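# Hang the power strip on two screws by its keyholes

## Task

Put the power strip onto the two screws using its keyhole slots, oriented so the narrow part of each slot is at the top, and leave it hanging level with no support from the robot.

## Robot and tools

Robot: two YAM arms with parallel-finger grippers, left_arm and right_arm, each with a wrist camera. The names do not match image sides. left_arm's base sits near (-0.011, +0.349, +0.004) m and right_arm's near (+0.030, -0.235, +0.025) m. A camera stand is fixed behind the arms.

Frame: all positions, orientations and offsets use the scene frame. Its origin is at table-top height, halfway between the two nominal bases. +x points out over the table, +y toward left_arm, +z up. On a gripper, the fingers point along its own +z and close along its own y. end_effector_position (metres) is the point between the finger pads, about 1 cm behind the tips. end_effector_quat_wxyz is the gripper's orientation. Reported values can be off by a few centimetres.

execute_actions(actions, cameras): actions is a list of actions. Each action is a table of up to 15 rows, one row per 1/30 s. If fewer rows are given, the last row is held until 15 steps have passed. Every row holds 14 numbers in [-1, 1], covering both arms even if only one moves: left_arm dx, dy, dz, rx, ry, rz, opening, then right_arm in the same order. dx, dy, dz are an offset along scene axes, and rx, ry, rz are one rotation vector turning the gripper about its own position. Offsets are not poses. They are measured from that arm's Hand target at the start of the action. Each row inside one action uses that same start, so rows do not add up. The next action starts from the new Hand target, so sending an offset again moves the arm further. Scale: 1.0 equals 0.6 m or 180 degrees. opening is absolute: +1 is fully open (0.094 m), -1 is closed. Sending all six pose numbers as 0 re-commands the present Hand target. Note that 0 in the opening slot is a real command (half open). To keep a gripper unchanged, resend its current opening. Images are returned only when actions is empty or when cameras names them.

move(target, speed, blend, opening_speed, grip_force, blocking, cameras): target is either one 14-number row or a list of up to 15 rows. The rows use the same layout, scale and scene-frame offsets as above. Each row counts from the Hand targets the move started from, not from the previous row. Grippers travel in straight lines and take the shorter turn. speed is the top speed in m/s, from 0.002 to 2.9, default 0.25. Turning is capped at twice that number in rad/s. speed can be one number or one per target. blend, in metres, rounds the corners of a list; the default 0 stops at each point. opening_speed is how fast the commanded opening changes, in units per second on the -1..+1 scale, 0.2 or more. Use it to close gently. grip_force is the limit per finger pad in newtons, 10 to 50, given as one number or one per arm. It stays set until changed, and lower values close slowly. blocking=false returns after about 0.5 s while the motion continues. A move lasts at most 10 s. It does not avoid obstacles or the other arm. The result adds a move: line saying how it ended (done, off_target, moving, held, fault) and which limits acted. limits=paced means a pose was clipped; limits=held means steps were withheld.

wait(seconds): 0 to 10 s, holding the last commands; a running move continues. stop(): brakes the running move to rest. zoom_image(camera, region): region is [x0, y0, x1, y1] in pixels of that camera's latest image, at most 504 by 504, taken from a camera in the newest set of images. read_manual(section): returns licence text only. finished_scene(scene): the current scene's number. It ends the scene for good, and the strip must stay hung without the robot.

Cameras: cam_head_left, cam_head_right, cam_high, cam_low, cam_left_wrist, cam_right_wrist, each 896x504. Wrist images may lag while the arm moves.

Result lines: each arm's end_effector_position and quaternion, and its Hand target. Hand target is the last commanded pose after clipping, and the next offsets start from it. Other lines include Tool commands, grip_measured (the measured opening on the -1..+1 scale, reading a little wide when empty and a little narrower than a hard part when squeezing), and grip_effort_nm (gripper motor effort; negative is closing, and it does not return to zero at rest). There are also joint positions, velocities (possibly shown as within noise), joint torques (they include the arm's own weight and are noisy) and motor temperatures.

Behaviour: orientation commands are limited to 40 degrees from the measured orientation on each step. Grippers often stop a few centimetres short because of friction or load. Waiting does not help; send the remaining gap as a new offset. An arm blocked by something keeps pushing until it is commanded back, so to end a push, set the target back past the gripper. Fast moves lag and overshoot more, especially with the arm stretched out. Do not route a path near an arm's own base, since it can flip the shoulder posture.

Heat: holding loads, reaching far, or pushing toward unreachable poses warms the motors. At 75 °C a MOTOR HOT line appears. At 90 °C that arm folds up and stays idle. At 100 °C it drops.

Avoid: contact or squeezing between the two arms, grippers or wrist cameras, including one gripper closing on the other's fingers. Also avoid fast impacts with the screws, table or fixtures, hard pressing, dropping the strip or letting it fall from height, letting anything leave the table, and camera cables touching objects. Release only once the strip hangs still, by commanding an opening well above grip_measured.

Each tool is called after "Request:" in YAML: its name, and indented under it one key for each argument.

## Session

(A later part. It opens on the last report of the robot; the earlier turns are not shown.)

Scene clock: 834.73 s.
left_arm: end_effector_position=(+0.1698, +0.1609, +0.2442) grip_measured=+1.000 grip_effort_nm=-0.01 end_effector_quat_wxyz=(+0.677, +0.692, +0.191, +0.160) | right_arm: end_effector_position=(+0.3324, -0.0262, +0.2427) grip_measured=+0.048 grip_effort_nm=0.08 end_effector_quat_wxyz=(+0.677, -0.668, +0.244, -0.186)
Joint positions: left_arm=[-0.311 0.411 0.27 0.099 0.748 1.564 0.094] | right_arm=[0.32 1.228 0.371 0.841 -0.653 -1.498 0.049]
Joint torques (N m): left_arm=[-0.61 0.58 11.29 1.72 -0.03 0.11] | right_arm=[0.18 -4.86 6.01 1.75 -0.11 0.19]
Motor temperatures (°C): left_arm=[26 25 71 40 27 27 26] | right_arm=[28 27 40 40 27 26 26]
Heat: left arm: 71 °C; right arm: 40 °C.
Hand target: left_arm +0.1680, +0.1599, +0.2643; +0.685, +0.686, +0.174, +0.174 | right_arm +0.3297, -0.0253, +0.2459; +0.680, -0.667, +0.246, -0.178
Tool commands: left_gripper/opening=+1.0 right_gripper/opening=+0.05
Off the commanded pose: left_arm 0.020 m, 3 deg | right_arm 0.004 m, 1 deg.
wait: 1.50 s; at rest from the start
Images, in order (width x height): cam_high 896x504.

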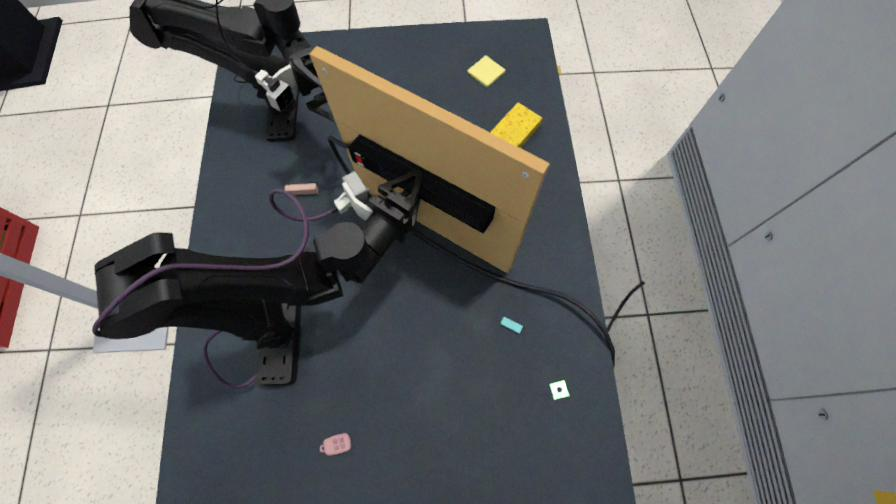

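Request:
move:
  target: [0,0,0,0,0,0,1.0, 0,0,0,0,0,0,0.2]
  speed: 0.05
  opening_speed: 0.3
  cameras: ["cam_high","cam_left_wrist"]

Request:
zoom_image:
  camera: "cam_high"
  region: [470, 180, 530, 230]

Request:
zoom_image:
  camera: "cam_high"
  region: [330, 105, 390, 155]

Request:
zoom_image:
  camera: "cam_left_wrist"
  region: [290, 120, 450, 260]

Scene clock: 837.17 s.
left_arm: end_effector_position=(+0.1698, +0.1609, +0.2442) grip_measured=+1.000 grip_effort_nm=0.00 end_effector_quat_wxyz=(+0.677, +0.692, +0.191, +0.160) | right_arm: end_effector_position=(+0.3324, -0.0262, +0.2427) grip_measured=+0.198 grip_effort_nm=0.08 end_effector_quat_wxyz=(+0.678, -0.668, +0.244, -0.186)
Joint positions: left_arm=[-0.311 0.411 0.27 0.099 0.748 1.564 0.094] | right_arm=[0.32 1.228 0.371 0.841 -0.653 -1.498 0.056]
Joint torques (N m): left_arm=[-0.61 0.58 11.28 1.71 -0.02 0.11] | right_arm=[0.1 -4.68 6.04 1.75 -0.1 0.14]
Motor temperatures (°C): left_arm=[26 25 71 40 27 27 26] | right_arm=[28 27 40 40 27 26 26]
Heat: left arm: 71 °C; right arm: 40 °C.
Hand target: left_arm +0.1680, +0.1599, +0.2643; +0.685, +0.686, +0.174, +0.174 | right_arm +0.3297, -0.0253, +0.2459; +0.680, -0.667, +0.245, -0.178
Off the commanded pose: left_arm 0.020 m, 3 deg | right_arm 0.004 m, 1 deg.
move: off_target (left_arm)
camera_calibration:
cam_left_wrist: T_world_to_cam=[[-0.0481499, 0.00587418, -0.998823, 0.250637], [0.598606, 0.800679, -0.0241479, -0.186662], [0.799595, -0.599064, -0.042069, 0.0581814], [0, 0, 0, 1]] pos_world=[0.0772839, 0.182839, 0.248282]
Images, in order (width x height): cam_high 896x504, cam_left_wrist 896x504.

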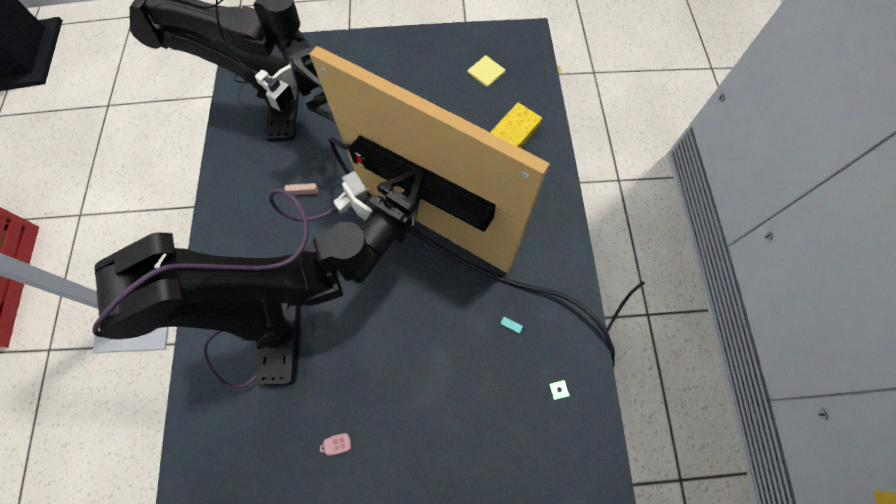

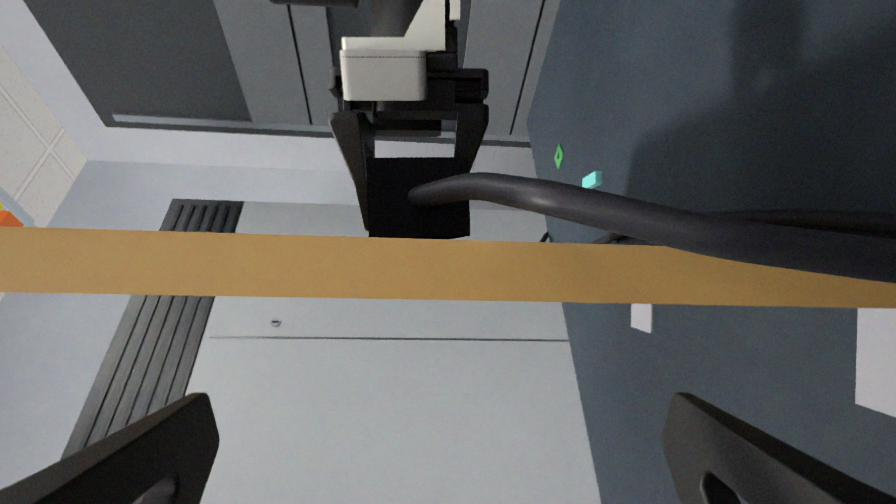

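Scaled by 8.400 from the camera's 896x504 image, which has a finer 1280x720 frame.

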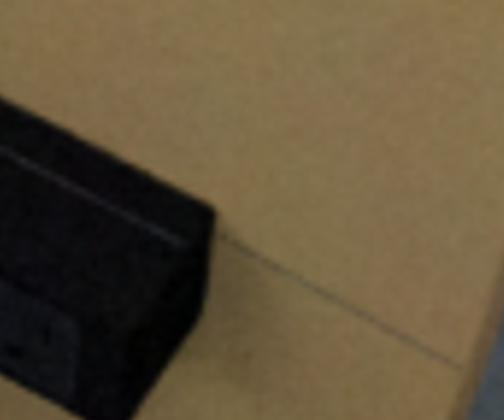

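Scaled by 8.400 from the camera's 896x504 image, which has a finer 1280x720 frame.

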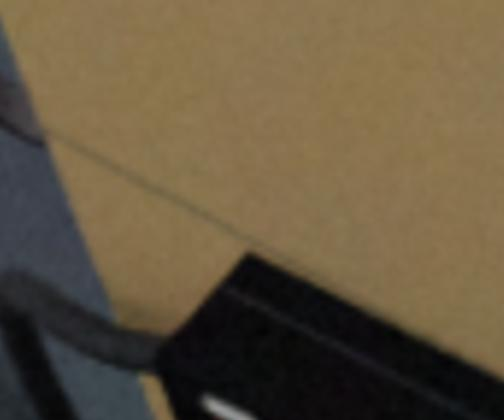

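Scaled by 3.150 from the camera's 896x504 image, which has a finer 1280x720 frame.

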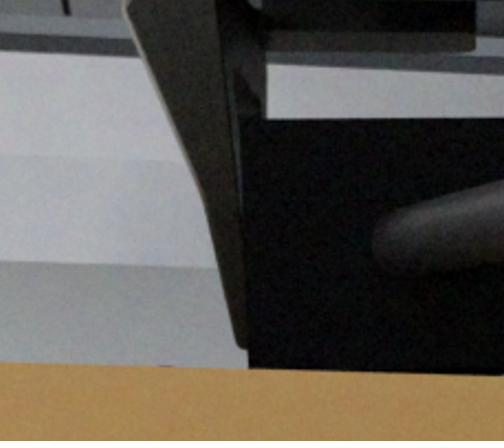

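Request:
move:
  target: [0,0,0,0,0,0,1.0, 0,0,0,0,0,0,-0.4]
  speed: 0.05
  opening_speed: 0.4
  cameras: ["cam_high"]

Request:
zoom_image:
  camera: "cam_high"
  region: [310, 90, 510, 260]

Scene clock: 852.43 s.
left_arm: end_effector_position=(+0.1698, +0.1609, +0.2442) grip_measured=+1.000 grip_effort_nm=0.00 end_effector_quat_wxyz=(+0.677, +0.692, +0.191, +0.160) | right_arm: end_effector_position=(+0.3323, -0.0261, +0.2421) grip_measured=-0.074 grip_effort_nm=-1.03 end_effector_quat_wxyz=(+0.677, -0.669, +0.244, -0.186)
Joint positions: left_arm=[-0.311 0.411 0.27 0.099 0.748 1.564 0.094] | right_arm=[0.32 1.228 0.371 0.838 -0.654 -1.501 0.044]
Joint torques (N m): left_arm=[-0.61 0.58 11.29 1.72 -0.02 0.11] | right_arm=[0.09 -4.68 5.89 1.82 -0.13 0.25]
Motor temperatures (°C): left_arm=[26 25 71 40 27 27 26] | right_arm=[28 27 39 39 26 26 26]
Heat: left arm: 71 °C; right arm: 39 °C.
Hand target: left_arm +0.1680, +0.1599, +0.2643; +0.685, +0.686, +0.174, +0.174 | right_arm +0.3297, -0.0253, +0.2458; +0.680, -0.667, +0.246, -0.178
Off the commanded pose: left_arm 0.020 m, 3 deg | right_arm 0.005 m, 1 deg.
move: off_target (left_arm)
Images, in order (width x height): cam_high 896x504.

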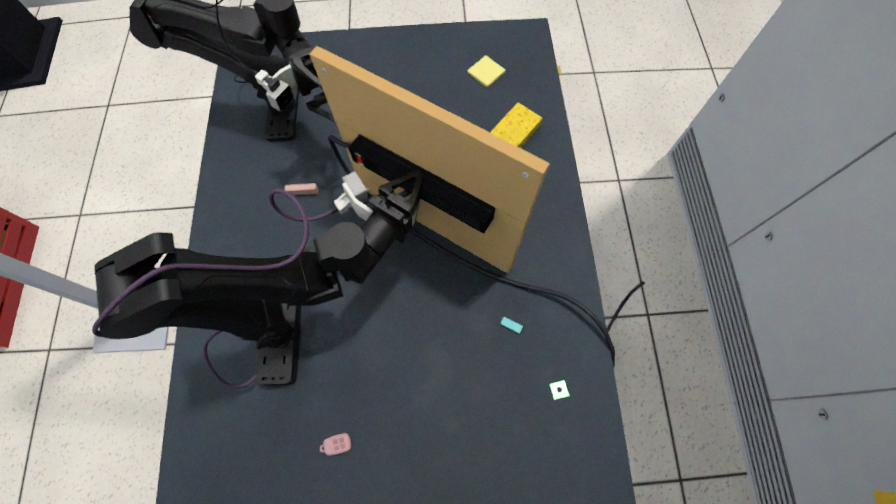

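Scaled by 2.520 from the camera's 896x504 image, which has a finer 1280x720 frame.

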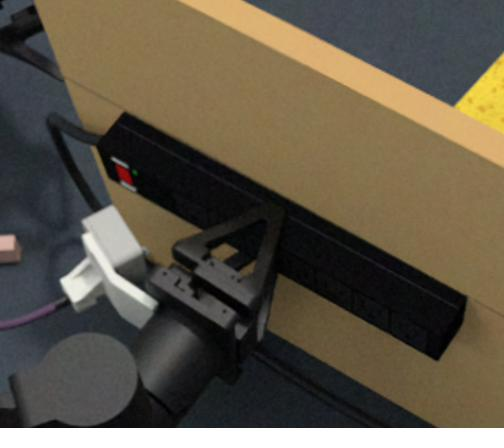

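Request:
move:
  target:
    - [-0.13,0.10,0.11,0.52,-0.03,-0.2745,1.0, 0,0,0,0,0,0,-0.4]
    - [-0.0633,0.05,0.01,0.52,-0.03,-0.2745,1.0, 0,0,0,0,0,0,-0.4]
  speed: 0.3
  blend: [0.02,0]
  cameras: ["cam_left_wrist"]

Scene clock: 860.73 s.
left_arm: end_effector_position=(+0.1298, +0.1846, +0.2660) grip_measured=+1.000 grip_effort_nm=-0.01 end_effector_quat_wxyz=(+0.040, +0.966, -0.047, +0.253) | right_arm: end_effector_position=(+0.3323, -0.0261, +0.2421) grip_measured=-0.074 grip_effort_nm=-1.03 end_effector_quat_wxyz=(+0.677, -0.669, +0.244, -0.186)
Joint positions: left_arm=[-1.215 1.169 1.445 -1.557 -0.435 2.078 0.094] | right_arm=[0.32 1.228 0.371 0.838 -0.654 -1.501 0.044]
Joint torques (N m): left_arm=[0.57 -3.07 6.41 0.68 -0.31 0.12] | right_arm=[0.29 -4.81 6.38 1.82 -0.15 0.18]
Motor temperatures (°C): left_arm=[26 25 70 40 27 27 26] | right_arm=[28 27 39 39 26 26 26]
Heat: left arm: 70 °C; right arm: 39 °C.
Hand target: left_arm +0.1300, +0.1900, +0.2702; +0.002, +0.956, -0.292, +0.009 | right_arm +0.3297, -0.0253, +0.2458; +0.680, -0.667, +0.246, -0.178
Off the commanded pose: left_arm 0.007 m, 42 deg; orientation clipped | right_arm 0.005 m, 1 deg.
joint sent to its limit (left arm) — joint 4 (wrist pitch), lower limit; joint 6 (wrist roll), upper limit. The joint targets are off in orientation, not in position.
move: off_target (left_arm); limits=paced
camera_calibration:
cam_left_wrist: T_world_to_cam=[[0.11019, 0.992225, -0.0578634, -0.182533], [0.590249, -0.018487, 0.807009, -0.249852], [0.799665, -0.123078, -0.587697, 0.162541], [0, 0, 0, 1]] pos_world=[0.0376096, 0.1965, 0.286596]
Images, in order (width x height): cam_left_wrist 896x504.

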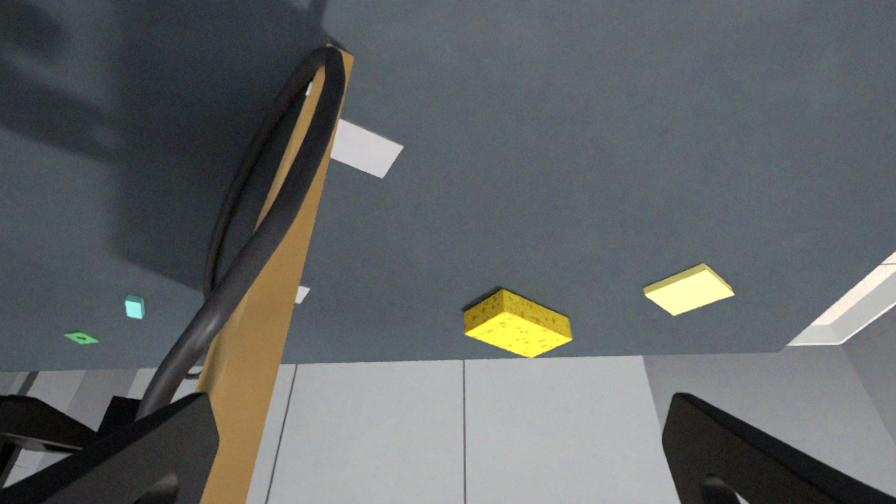

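Request:
move:
  target:
    - [-0.05,0.05,-0.0337,-0.52,0.03,0.2745,1.0, 0,0,0,0,0,0,-0.4]
    - [0.0333,-0.0133,-0.2337,-0.4349,0.4778,0.6169,1.0, 0,0,0,0,0,0,-0.4]
  speed: 0.3
  blend: [0.02,0]
  cameras: ["cam_left_wrist"]

Scene clock: 869.63 s.
left_arm: end_effector_position=(+0.1288, +0.1945, +0.1568) grip_measured=+1.000 grip_effort_nm=-0.02 end_effector_quat_wxyz=(+0.631, +0.524, +0.521, -0.237) | right_arm: end_effector_position=(+0.3323, -0.0261, +0.2421) grip_measured=-0.074 grip_effort_nm=-1.03 end_effector_quat_wxyz=(+0.677, -0.669, +0.244, -0.186)
Joint positions: left_arm=[0.128 0.02 0.043 -0.316 1.252 0.709 0.094] | right_arm=[0.32 1.228 0.371 0.838 -0.654 -1.501 0.044]
Joint torques (N m): left_arm=[0.25 2.15 7.42 1.5 0.19 0.09] | right_arm=[0.23 -4.66 5.91 1.77 -0.11 0.24]
Motor temperatures (°C): left_arm=[26 25 66 39 27 27 26] | right_arm=[28 27 39 39 26 26 26]
Heat: left arm: 66 °C; right arm: 39 °C.
Hand target: left_arm +0.1289, +0.1947, +0.1582; +0.633, +0.525, +0.518, -0.235 (not the last commanded pose) | right_arm +0.3297, -0.0253, +0.2458; +0.680, -0.667, +0.246, -0.178
Off the commanded pose: left_arm 0.036 m, 26 deg | right_arm 0.005 m, 1 deg.
move: held (left_arm; a check stopped the path); path passed 1 of 2 targets; limits=held
pose unreachable (left arm): on one or more control steps of this call, first in action 0 (counted from 0), this arm could not follow its commanded pose, so it was not sent that pose on those steps. It may still have moved: this result reports where it is.
cause: moving toward the commanded pose would bring two parts of the arm too close to each other (its upper arm (the part past joint 2) and its wrist (the part past joint 5), with joints 3 (elbow) to 5 (wrist yaw) between them, 6 mm apart when it was first held).
camera_calibration:
cam_left_wrist: T_world_to_cam=[[-0.843867, -0.342951, -0.412641, 0.239627], [0.14227, 0.598514, -0.788379, 0.0268077], [0.517347, -0.723993, -0.456274, 0.232947], [0, 0, 0, 1]] pos_world=[0.0778851, 0.234788, 0.226303]
Images, in order (width x height): cam_left_wrist 896x504.

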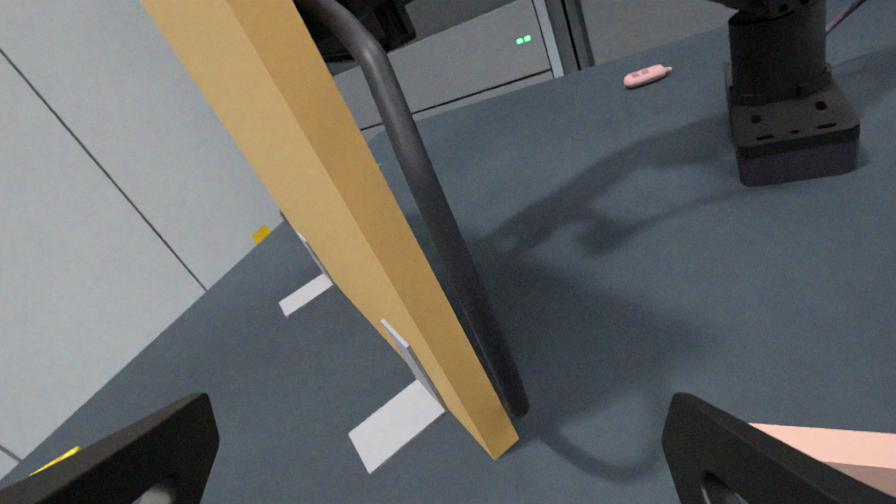

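Request:
move:
  target:
    - [0,0,0,0,0,0,1.0, 0,0,0,0,0,0,-0.04]
    - [0,0,0,0,0,0,1.0, 0.0614,-0.043,0.004,0,0,0,-0.04]
    - [0,0,0,0,0,0,1.0, 0.0614,-0.043,0.004,0,0,0,-0.4]
  speed: 0.06
  opening_speed: 0.5
  cameras: ["cam_high"]

Request:
zoom_image:
  camera: "cam_high"
  region: [310, 90, 510, 260]

Scene clock: 897.77 s.
left_arm: end_effector_position=(+0.1288, +0.1945, +0.1568) grip_measured=+1.000 grip_effort_nm=-0.02 end_effector_quat_wxyz=(+0.631, +0.524, +0.521, -0.237) | right_arm: end_effector_position=(+0.3407, -0.0357, +0.2426) grip_measured=-0.082 grip_effort_nm=-1.03 end_effector_quat_wxyz=(+0.685, -0.683, +0.201, -0.150)
Joint positions: left_arm=[0.128 0.02 0.043 -0.316 1.252 0.709 0.094] | right_arm=[0.199 1.328 0.438 0.866 -0.889 -1.518 0.043]
Joint torques (N m): left_arm=[0.25 2.15 7.42 1.5 0.19 0.09] | right_arm=[-3.3 -2.71 8.5 1.78 0.62 0.37]
Motor temperatures (°C): left_arm=[26 25 62 40 27 27 26] | right_arm=[28 27 39 39 26 26 26]
Heat: left arm: 62 °C; right arm: 39 °C.
Hand target: left_arm +0.1289, +0.1947, +0.1582; +0.633, +0.525, +0.518, -0.235 | right_arm +0.3665, -0.0511, +0.2482; +0.680, -0.667, +0.246, -0.178
Off the commanded pose: left_arm 0.001 m, 0 deg | right_arm 0.031 m, 6 deg.
move: off_target (right_arm); target 3's new opening was sent with right_arm's hand 0.031 m and 6 deg from that target
Images, in order (width x height): cam_high 896x504.

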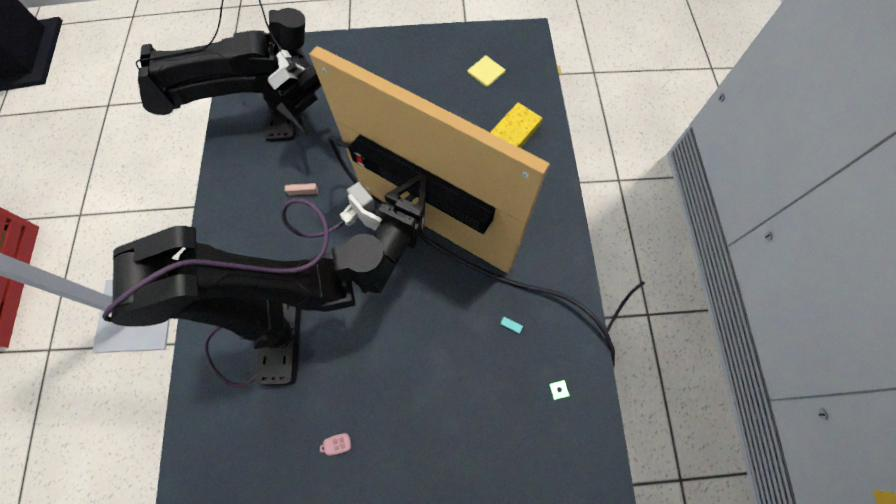

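Scaled by 2.520 from the camera's 896x504 image, which has a finer 1280x720 frame.

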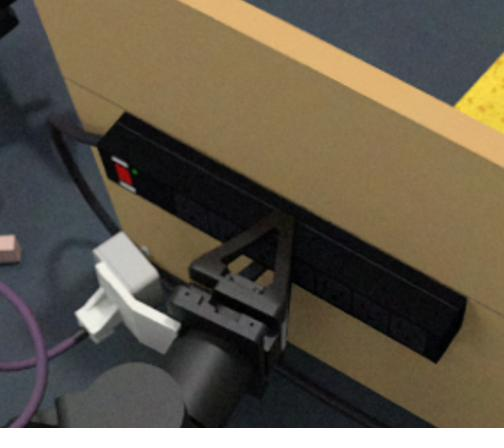

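Request:
move:
  target:
    - [0,0,0,0,0,0,1.0, -0.047,0.0295,0,0,0,0,-0.4]
    - [0,0,0,0,0,0,1.0, -0.047,0.0295,0,0,0,0,0.5]
  speed: 0.06
  opening_speed: 0.25
  cameras: ["cam_high"]

Request:
zoom_image:
  camera: "cam_high"
  region: [310, 90, 510, 260]

Scene clock: 914.47 s.
left_arm: end_effector_position=(+0.1288, +0.1945, +0.1568) grip_measured=+1.000 grip_effort_nm=-0.02 end_effector_quat_wxyz=(+0.631, +0.524, +0.521, -0.237) | right_arm: end_effector_position=(+0.3419, -0.0341, +0.2434) grip_measured=+0.498 grip_effort_nm=0.08 end_effector_quat_wxyz=(+0.676, -0.671, +0.246, -0.180)
Joint positions: left_arm=[0.128 0.02 0.043 -0.316 1.252 0.709 0.094] | right_arm=[0.267 1.258 0.403 0.827 -0.713 -1.498 0.07]
Joint torques (N m): left_arm=[0.24 2.15 7.42 1.5 0.19 0.09] | right_arm=[0.64 -5.37 5.7 1.84 -0.04 0.18]
Motor temperatures (°C): left_arm=[26 25 62 40 27 27 26] | right_arm=[28 27 39 38 27 26 26]
Heat: left arm: 62 °C; right arm: 39 °C.
Hand target: left_arm +0.1289, +0.1947, +0.1582; +0.633, +0.525, +0.518, -0.235 | right_arm +0.3384, -0.0334, +0.2482; +0.680, -0.667, +0.246, -0.178
Off the commanded pose: left_arm 0.001 m, 0 deg | right_arm 0.006 m, 1 deg.
move: done; target 2's new opening was sent with right_arm's hand 0.005 m and 3 deg from that target
Images, in order (width x height): cam_high 896x504.

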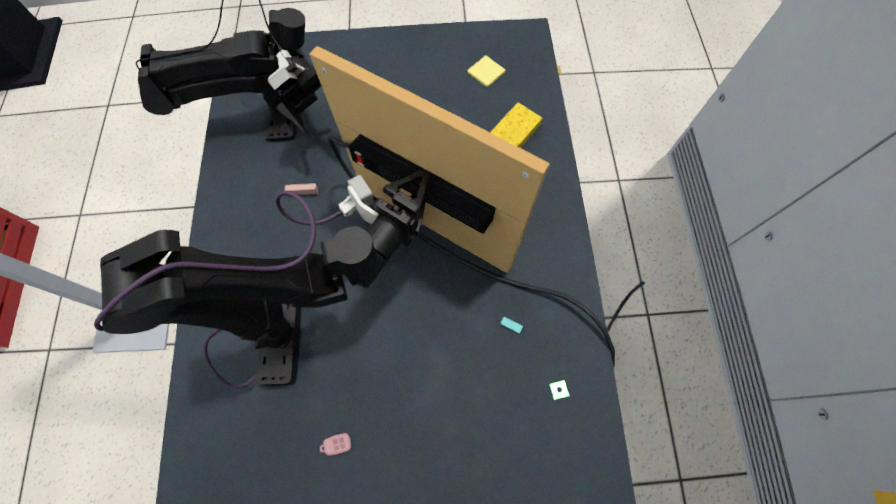

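Scaled by 2.520 from the camera's 896x504 image, which has a finer 1280x720 frame.

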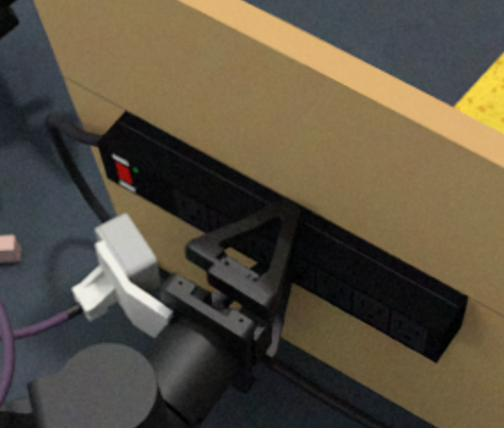

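Request:
zoom_image:
  camera: "cam_high"
  region: [470, 180, 530, 230]

Request:
zoom_image:
  camera: "cam_high"
  region: [330, 105, 390, 155]

Scaled by 8.400 from the camera's 896x504 image, which has a finer 1280x720 frame.

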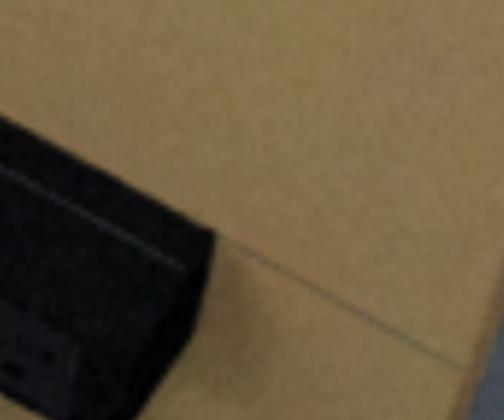

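Scaled by 8.400 from the camera's 896x504 image, which has a finer 1280x720 frame.

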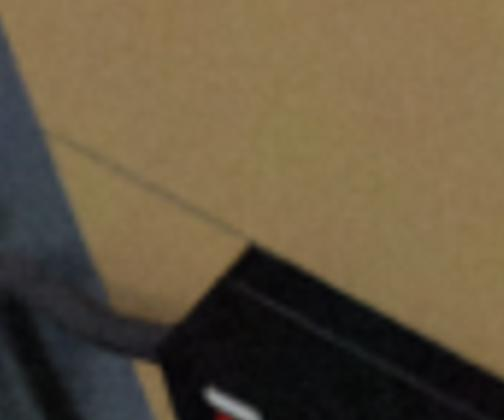

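Request:
move:
  target: [0,0,0,0,0,0,1.0, 0,0,0,0,0,0,1.0]
  speed: 0.05
  opening_speed: 0.4
  cameras: ["cam_high"]

Request:
zoom_image:
  camera: "cam_high"
  region: [470, 180, 530, 230]

Request:
zoom_image:
  camera: "cam_high"
  region: [310, 90, 510, 260]

Scene clock: 917.93 s.
left_arm: end_effector_position=(+0.1288, +0.1945, +0.1568) grip_measured=+1.000 grip_effort_nm=-0.02 end_effector_quat_wxyz=(+0.631, +0.524, +0.521, -0.237) | right_arm: end_effector_position=(+0.3419, -0.0341, +0.2434) grip_measured=+0.998 grip_effort_nm=0.09 end_effector_quat_wxyz=(+0.676, -0.671, +0.246, -0.180)
Joint positions: left_arm=[0.128 0.02 0.043 -0.316 1.252 0.709 0.094] | right_arm=[0.267 1.258 0.403 0.827 -0.713 -1.498 0.094]
Joint torques (N m): left_arm=[0.25 2.15 7.42 1.5 0.19 0.09] | right_arm=[0.49 -5.5 5.42 1.83 0.02 0.17]
Motor temperatures (°C): left_arm=[26 25 62 40 27 27 26] | right_arm=[28 27 39 38 27 26 26]
Heat: left arm: 62 °C; right arm: 39 °C.
Hand target: left_arm +0.1289, +0.1947, +0.1582; +0.633, +0.525, +0.518, -0.235 | right_arm +0.3383, -0.0334, +0.2482; +0.680, -0.667, +0.246, -0.178
Off the commanded pose: left_arm 0.001 m, 0 deg | right_arm 0.006 m, 1 deg.
move: done
Images, in order (width x height): cam_high 896x504.

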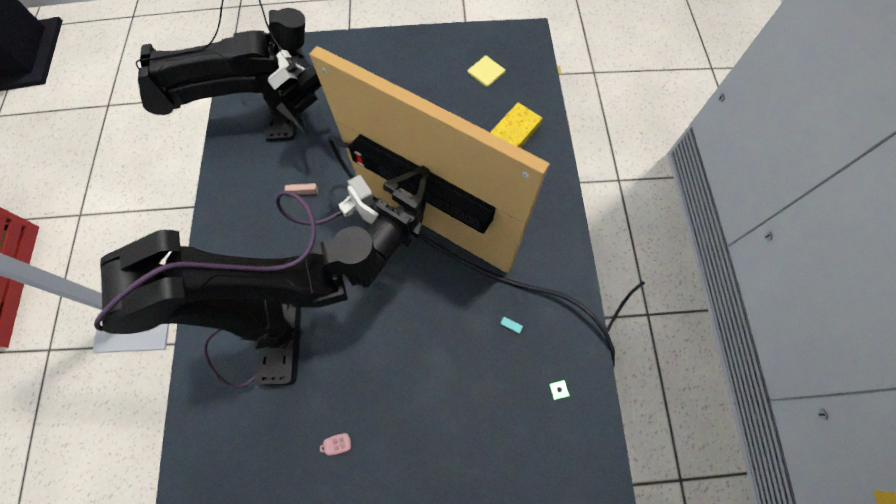

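Scaled by 8.400 from the camera's 896x504 image, which has a finer 1280x720 frame.

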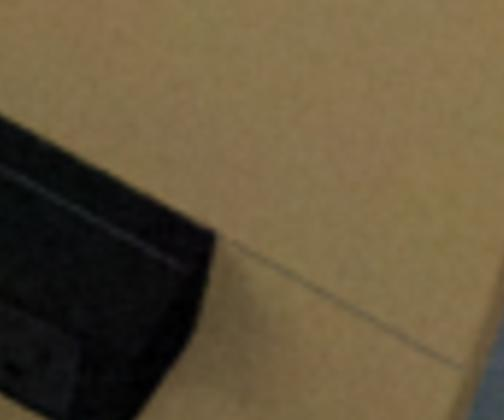

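Scaled by 2.520 from the camera's 896x504 image, which has a finer 1280x720 frame.

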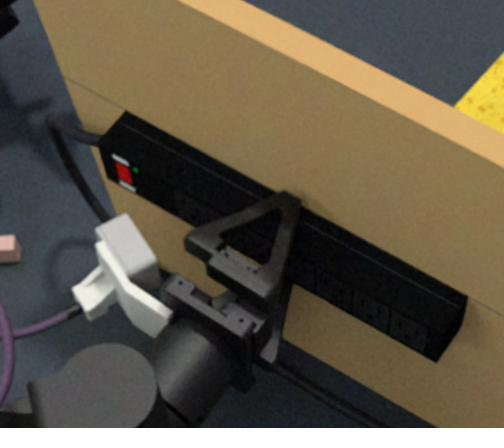

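Request:
move:
  target: [0,0,0,0,0,0,1.0, -0.0957,-0.1365,0.004,0,0,0,1.0]
  speed: 0.1
  cameras: ["cam_high"]

Request:
zoom_image:
  camera: "cam_high"
  region: [470, 180, 530, 230]

Request:
zoom_image:
  camera: "cam_high"
  region: [330, 105, 390, 155]

Scene clock: 921.33 s.
left_arm: end_effector_position=(+0.1288, +0.1945, +0.1568) grip_measured=+1.000 grip_effort_nm=-0.02 end_effector_quat_wxyz=(+0.631, +0.524, +0.521, -0.237) | right_arm: end_effector_position=(+0.2845, -0.1157, +0.2526) grip_measured=+0.998 grip_effort_nm=0.08 end_effector_quat_wxyz=(+0.680, -0.666, +0.243, -0.187)
Joint positions: left_arm=[0.128 0.02 0.043 -0.316 1.252 0.709 0.094] | right_arm=[-0.168 0.847 0.255 0.58 -1.14 -1.499 0.094]
Joint torques (N m): left_arm=[0.24 2.17 7.42 1.5 0.19 0.09] | right_arm=[-0.43 -1.59 6.11 1.44 -0.19 0.04]
Motor temperatures (°C): left_arm=[26 25 61 40 27 27 26] | right_arm=[28 27 39 38 27 26 26]
Heat: left arm: 61 °C; right arm: 39 °C.
Hand target: left_arm +0.1289, +0.1947, +0.1582; +0.633, +0.525, +0.518, -0.235 | right_arm +0.2809, -0.1153, +0.2507; +0.680, -0.667, +0.246, -0.178
Off the commanded pose: left_arm 0.001 m, 0 deg | right_arm 0.004 m, 1 deg.
move: done
Images, in order (width x height): cam_high 896x504.

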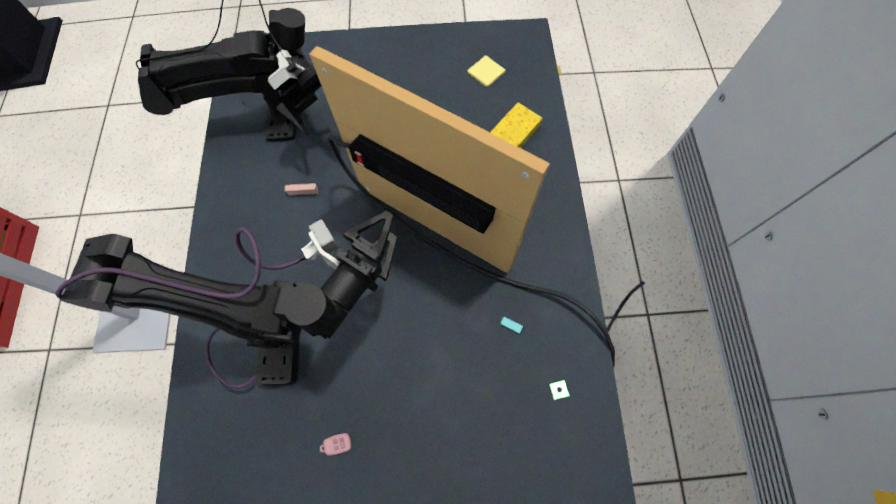

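Scaled by 8.400 from the camera's 896x504 image, which has a finer 1280x720 frame.

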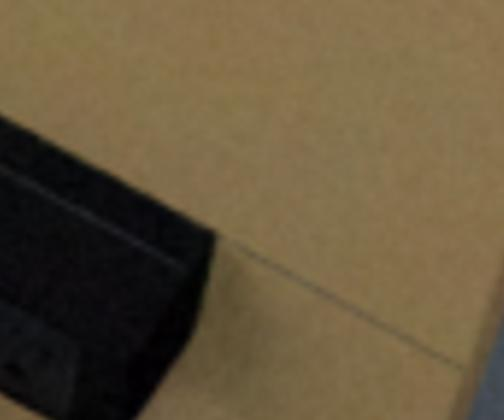

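Scaled by 8.400 from the camera's 896x504 image, which has a finer 1280x720 frame.

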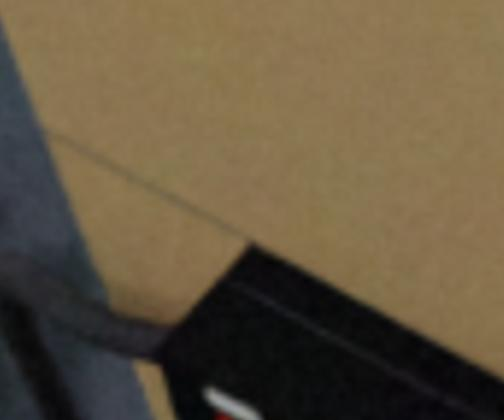

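Request:
move:
  target: [-0.05,0.03,0.13,0,0,0,1.0, 0,0,0,0,0,0,1.0]
  speed: 0.12
  cameras: ["cam_high","cam_head_right","cam_head_left"]

Request:
zoom_image:
  camera: "cam_head_right"
  region: [330, 200, 510, 400]

Request:
zoom_image:
  camera: "cam_high"
  region: [310, 90, 510, 290]

Scene clock: 925.13 s.
left_arm: end_effector_position=(+0.1067, +0.2067, +0.2253) grip_measured=+1.000 grip_effort_nm=-0.02 end_effector_quat_wxyz=(+0.657, +0.490, +0.525, -0.231) | right_arm: end_effector_position=(+0.2844, -0.1157, +0.2523) grip_measured=+0.998 grip_effort_nm=0.08 end_effector_quat_wxyz=(+0.680, -0.666, +0.243, -0.186)
Joint positions: left_arm=[0.443 0.103 0.355 -0.826 1.514 0.985 0.094] | right_arm=[-0.168 0.847 0.255 0.578 -1.14 -1.5 0.094]
Joint torques (N m): left_arm=[0.68 3.3 9.39 1.14 0.53 0.15] | right_arm=[-0.55 -1.76 5.9 1.5 -0.21 0.09]
Motor temperatures (°C): left_arm=[26 25 62 40 27 27 26] | right_arm=[28 26 40 38 26 26 26]
Heat: left arm: 62 °C; right arm: 40 °C.
Hand target: left_arm +0.0988, +0.2127, +0.2362; +0.633, +0.525, +0.518, -0.235 | right_arm +0.2809, -0.1152, +0.2507; +0.680, -0.667, +0.245, -0.178
Off the commanded pose: left_arm 0.015 m, 5 deg | right_arm 0.004 m, 1 deg.
move: off_target (left_arm)
Images, in order (width x height): cam_head_left 896x504, cam_head_right 896x504, cam_high 896x504.

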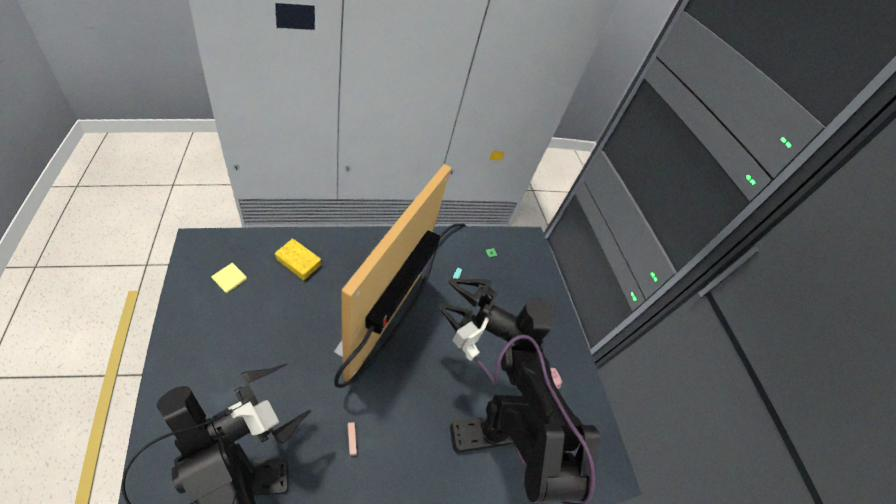

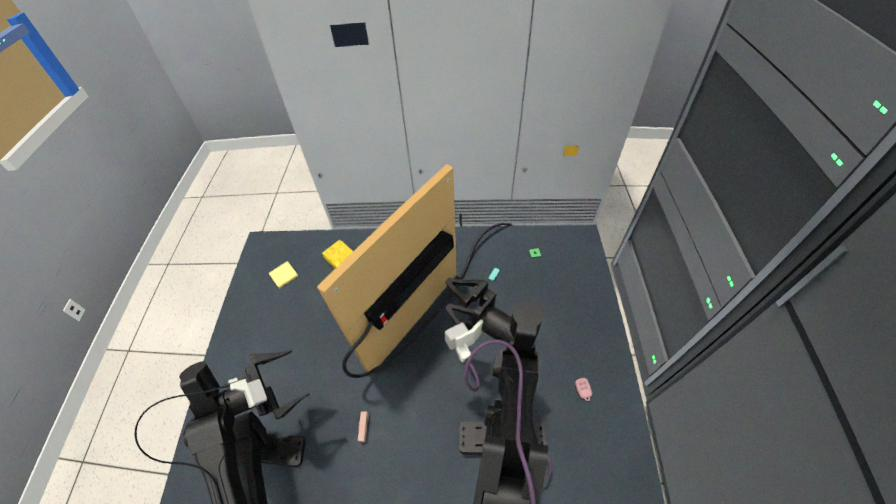

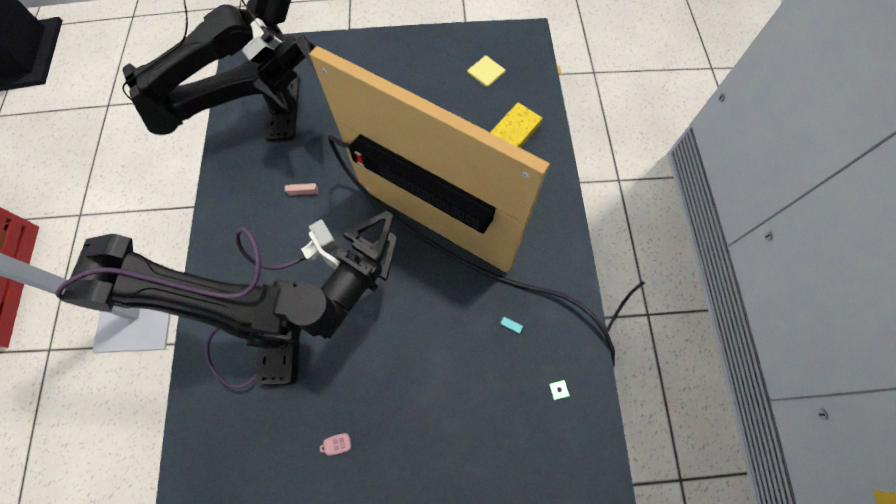

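Scaled by 2.520 from the camera's 896x504 image, which has a finer 1280x720 frame.

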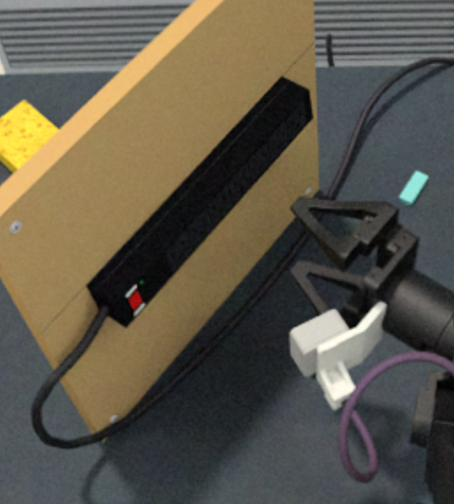

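Scaled by 2.520 from the camera's 896x504 image, which has a finer 1280x720 frame.

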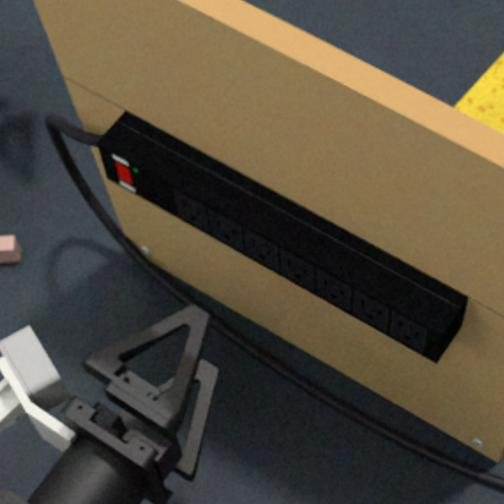

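Request:
wait:
  seconds: 2
  cameras: ["cam_head_left","cam_high"]

Request:
zoom_image:
  camera: "cam_head_left"
  region: [410, 200, 470, 250]

Request:
zoom_image:
  camera: "cam_high"
  region: [470, 180, 530, 230]

Request:
zoom_image:
  camera: "cam_high"
  region: [330, 105, 390, 155]

Scene clock: 928.90 s.
left_arm: end_effector_position=(+0.1067, +0.2066, +0.2253) grip_measured=+1.000 grip_effort_nm=-0.02 end_effector_quat_wxyz=(+0.657, +0.490, +0.525, -0.231) | right_arm: end_effector_position=(+0.2844, -0.1157, +0.2523) grip_measured=+0.998 grip_effort_nm=0.08 end_effector_quat_wxyz=(+0.680, -0.666, +0.243, -0.186)
Joint positions: left_arm=[0.443 0.103 0.355 -0.826 1.514 0.986 0.094] | right_arm=[-0.168 0.847 0.255 0.578 -1.14 -1.5 0.094]
Joint torques (N m): left_arm=[0.68 3.32 9.39 1.13 0.53 0.16] | right_arm=[-0.39 -1.57 5.86 1.46 -0.2 0.07]
Motor temperatures (°C): left_arm=[26 25 63 40 27 27 26] | right_arm=[28 26 40 38 26 26 26]
Heat: left arm: 63 °C; right arm: 40 °C.
Hand target: left_arm +0.0988, +0.2127, +0.2362; +0.633, +0.525, +0.518, -0.235 | right_arm +0.2809, -0.1152, +0.2507; +0.680, -0.667, +0.245, -0.178
Tool commands: left_gripper/opening=+1.0 right_gripper/opening=+1.0
Off the commanded pose: left_arm 0.015 m, 5 deg | right_arm 0.004 m, 1 deg.
wait: 2.00 s; at rest from the start
Images, in order (width x height): cam_head_left 896x504, cam_high 896x504.

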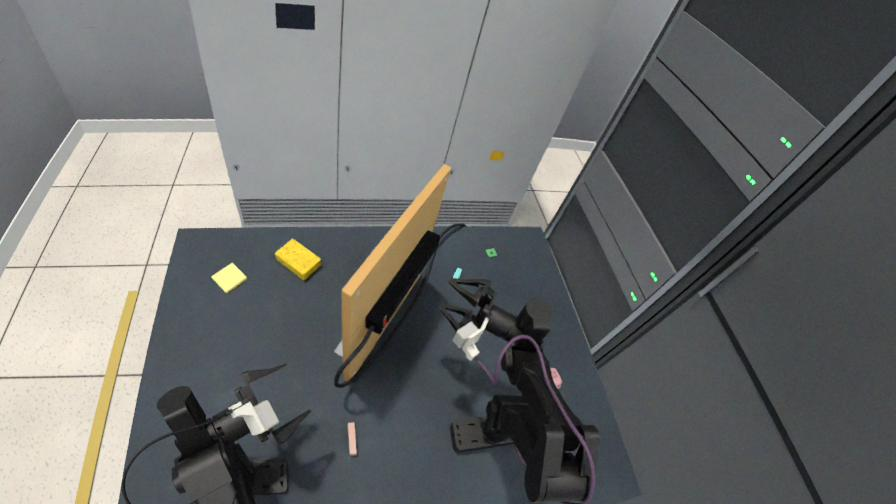

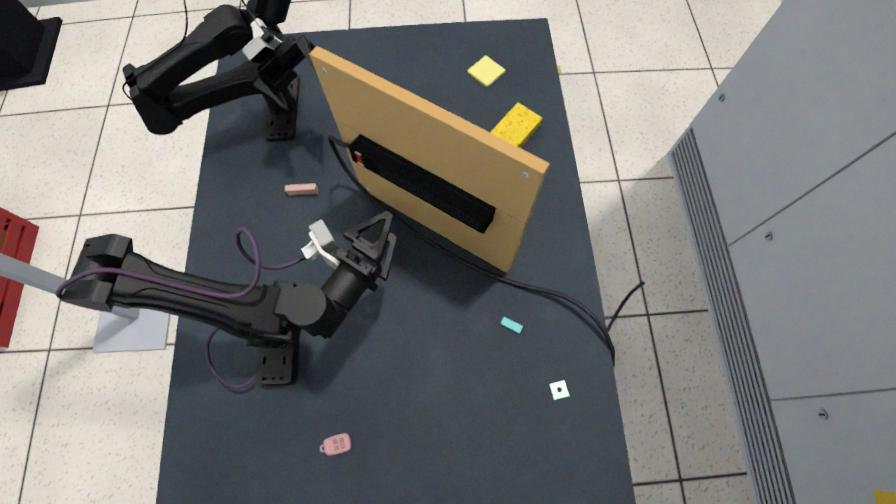

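Scaled by 8.400 from the camera's 896x504 image, which has a finer 1280x720 frame.

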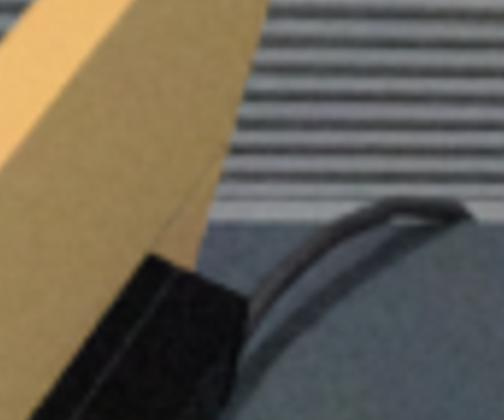

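Scaled by 8.400 from the camera's 896x504 image, which has a finer 1280x720 frame.

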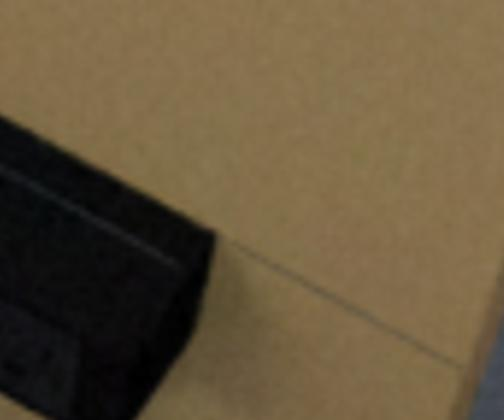

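Scaled by 8.400 from the camera's 896x504 image, which has a finer 1280x720 frame.

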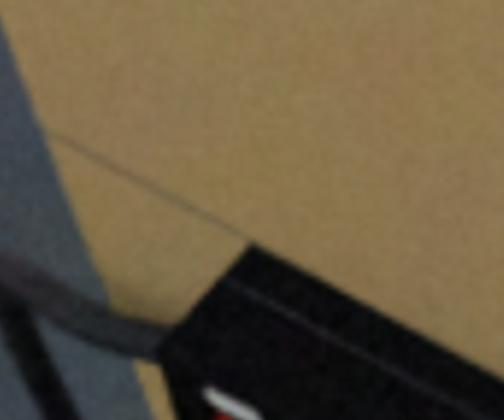

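Request:
finished_scene:
  scene: 2

The scene is finished: the task was done.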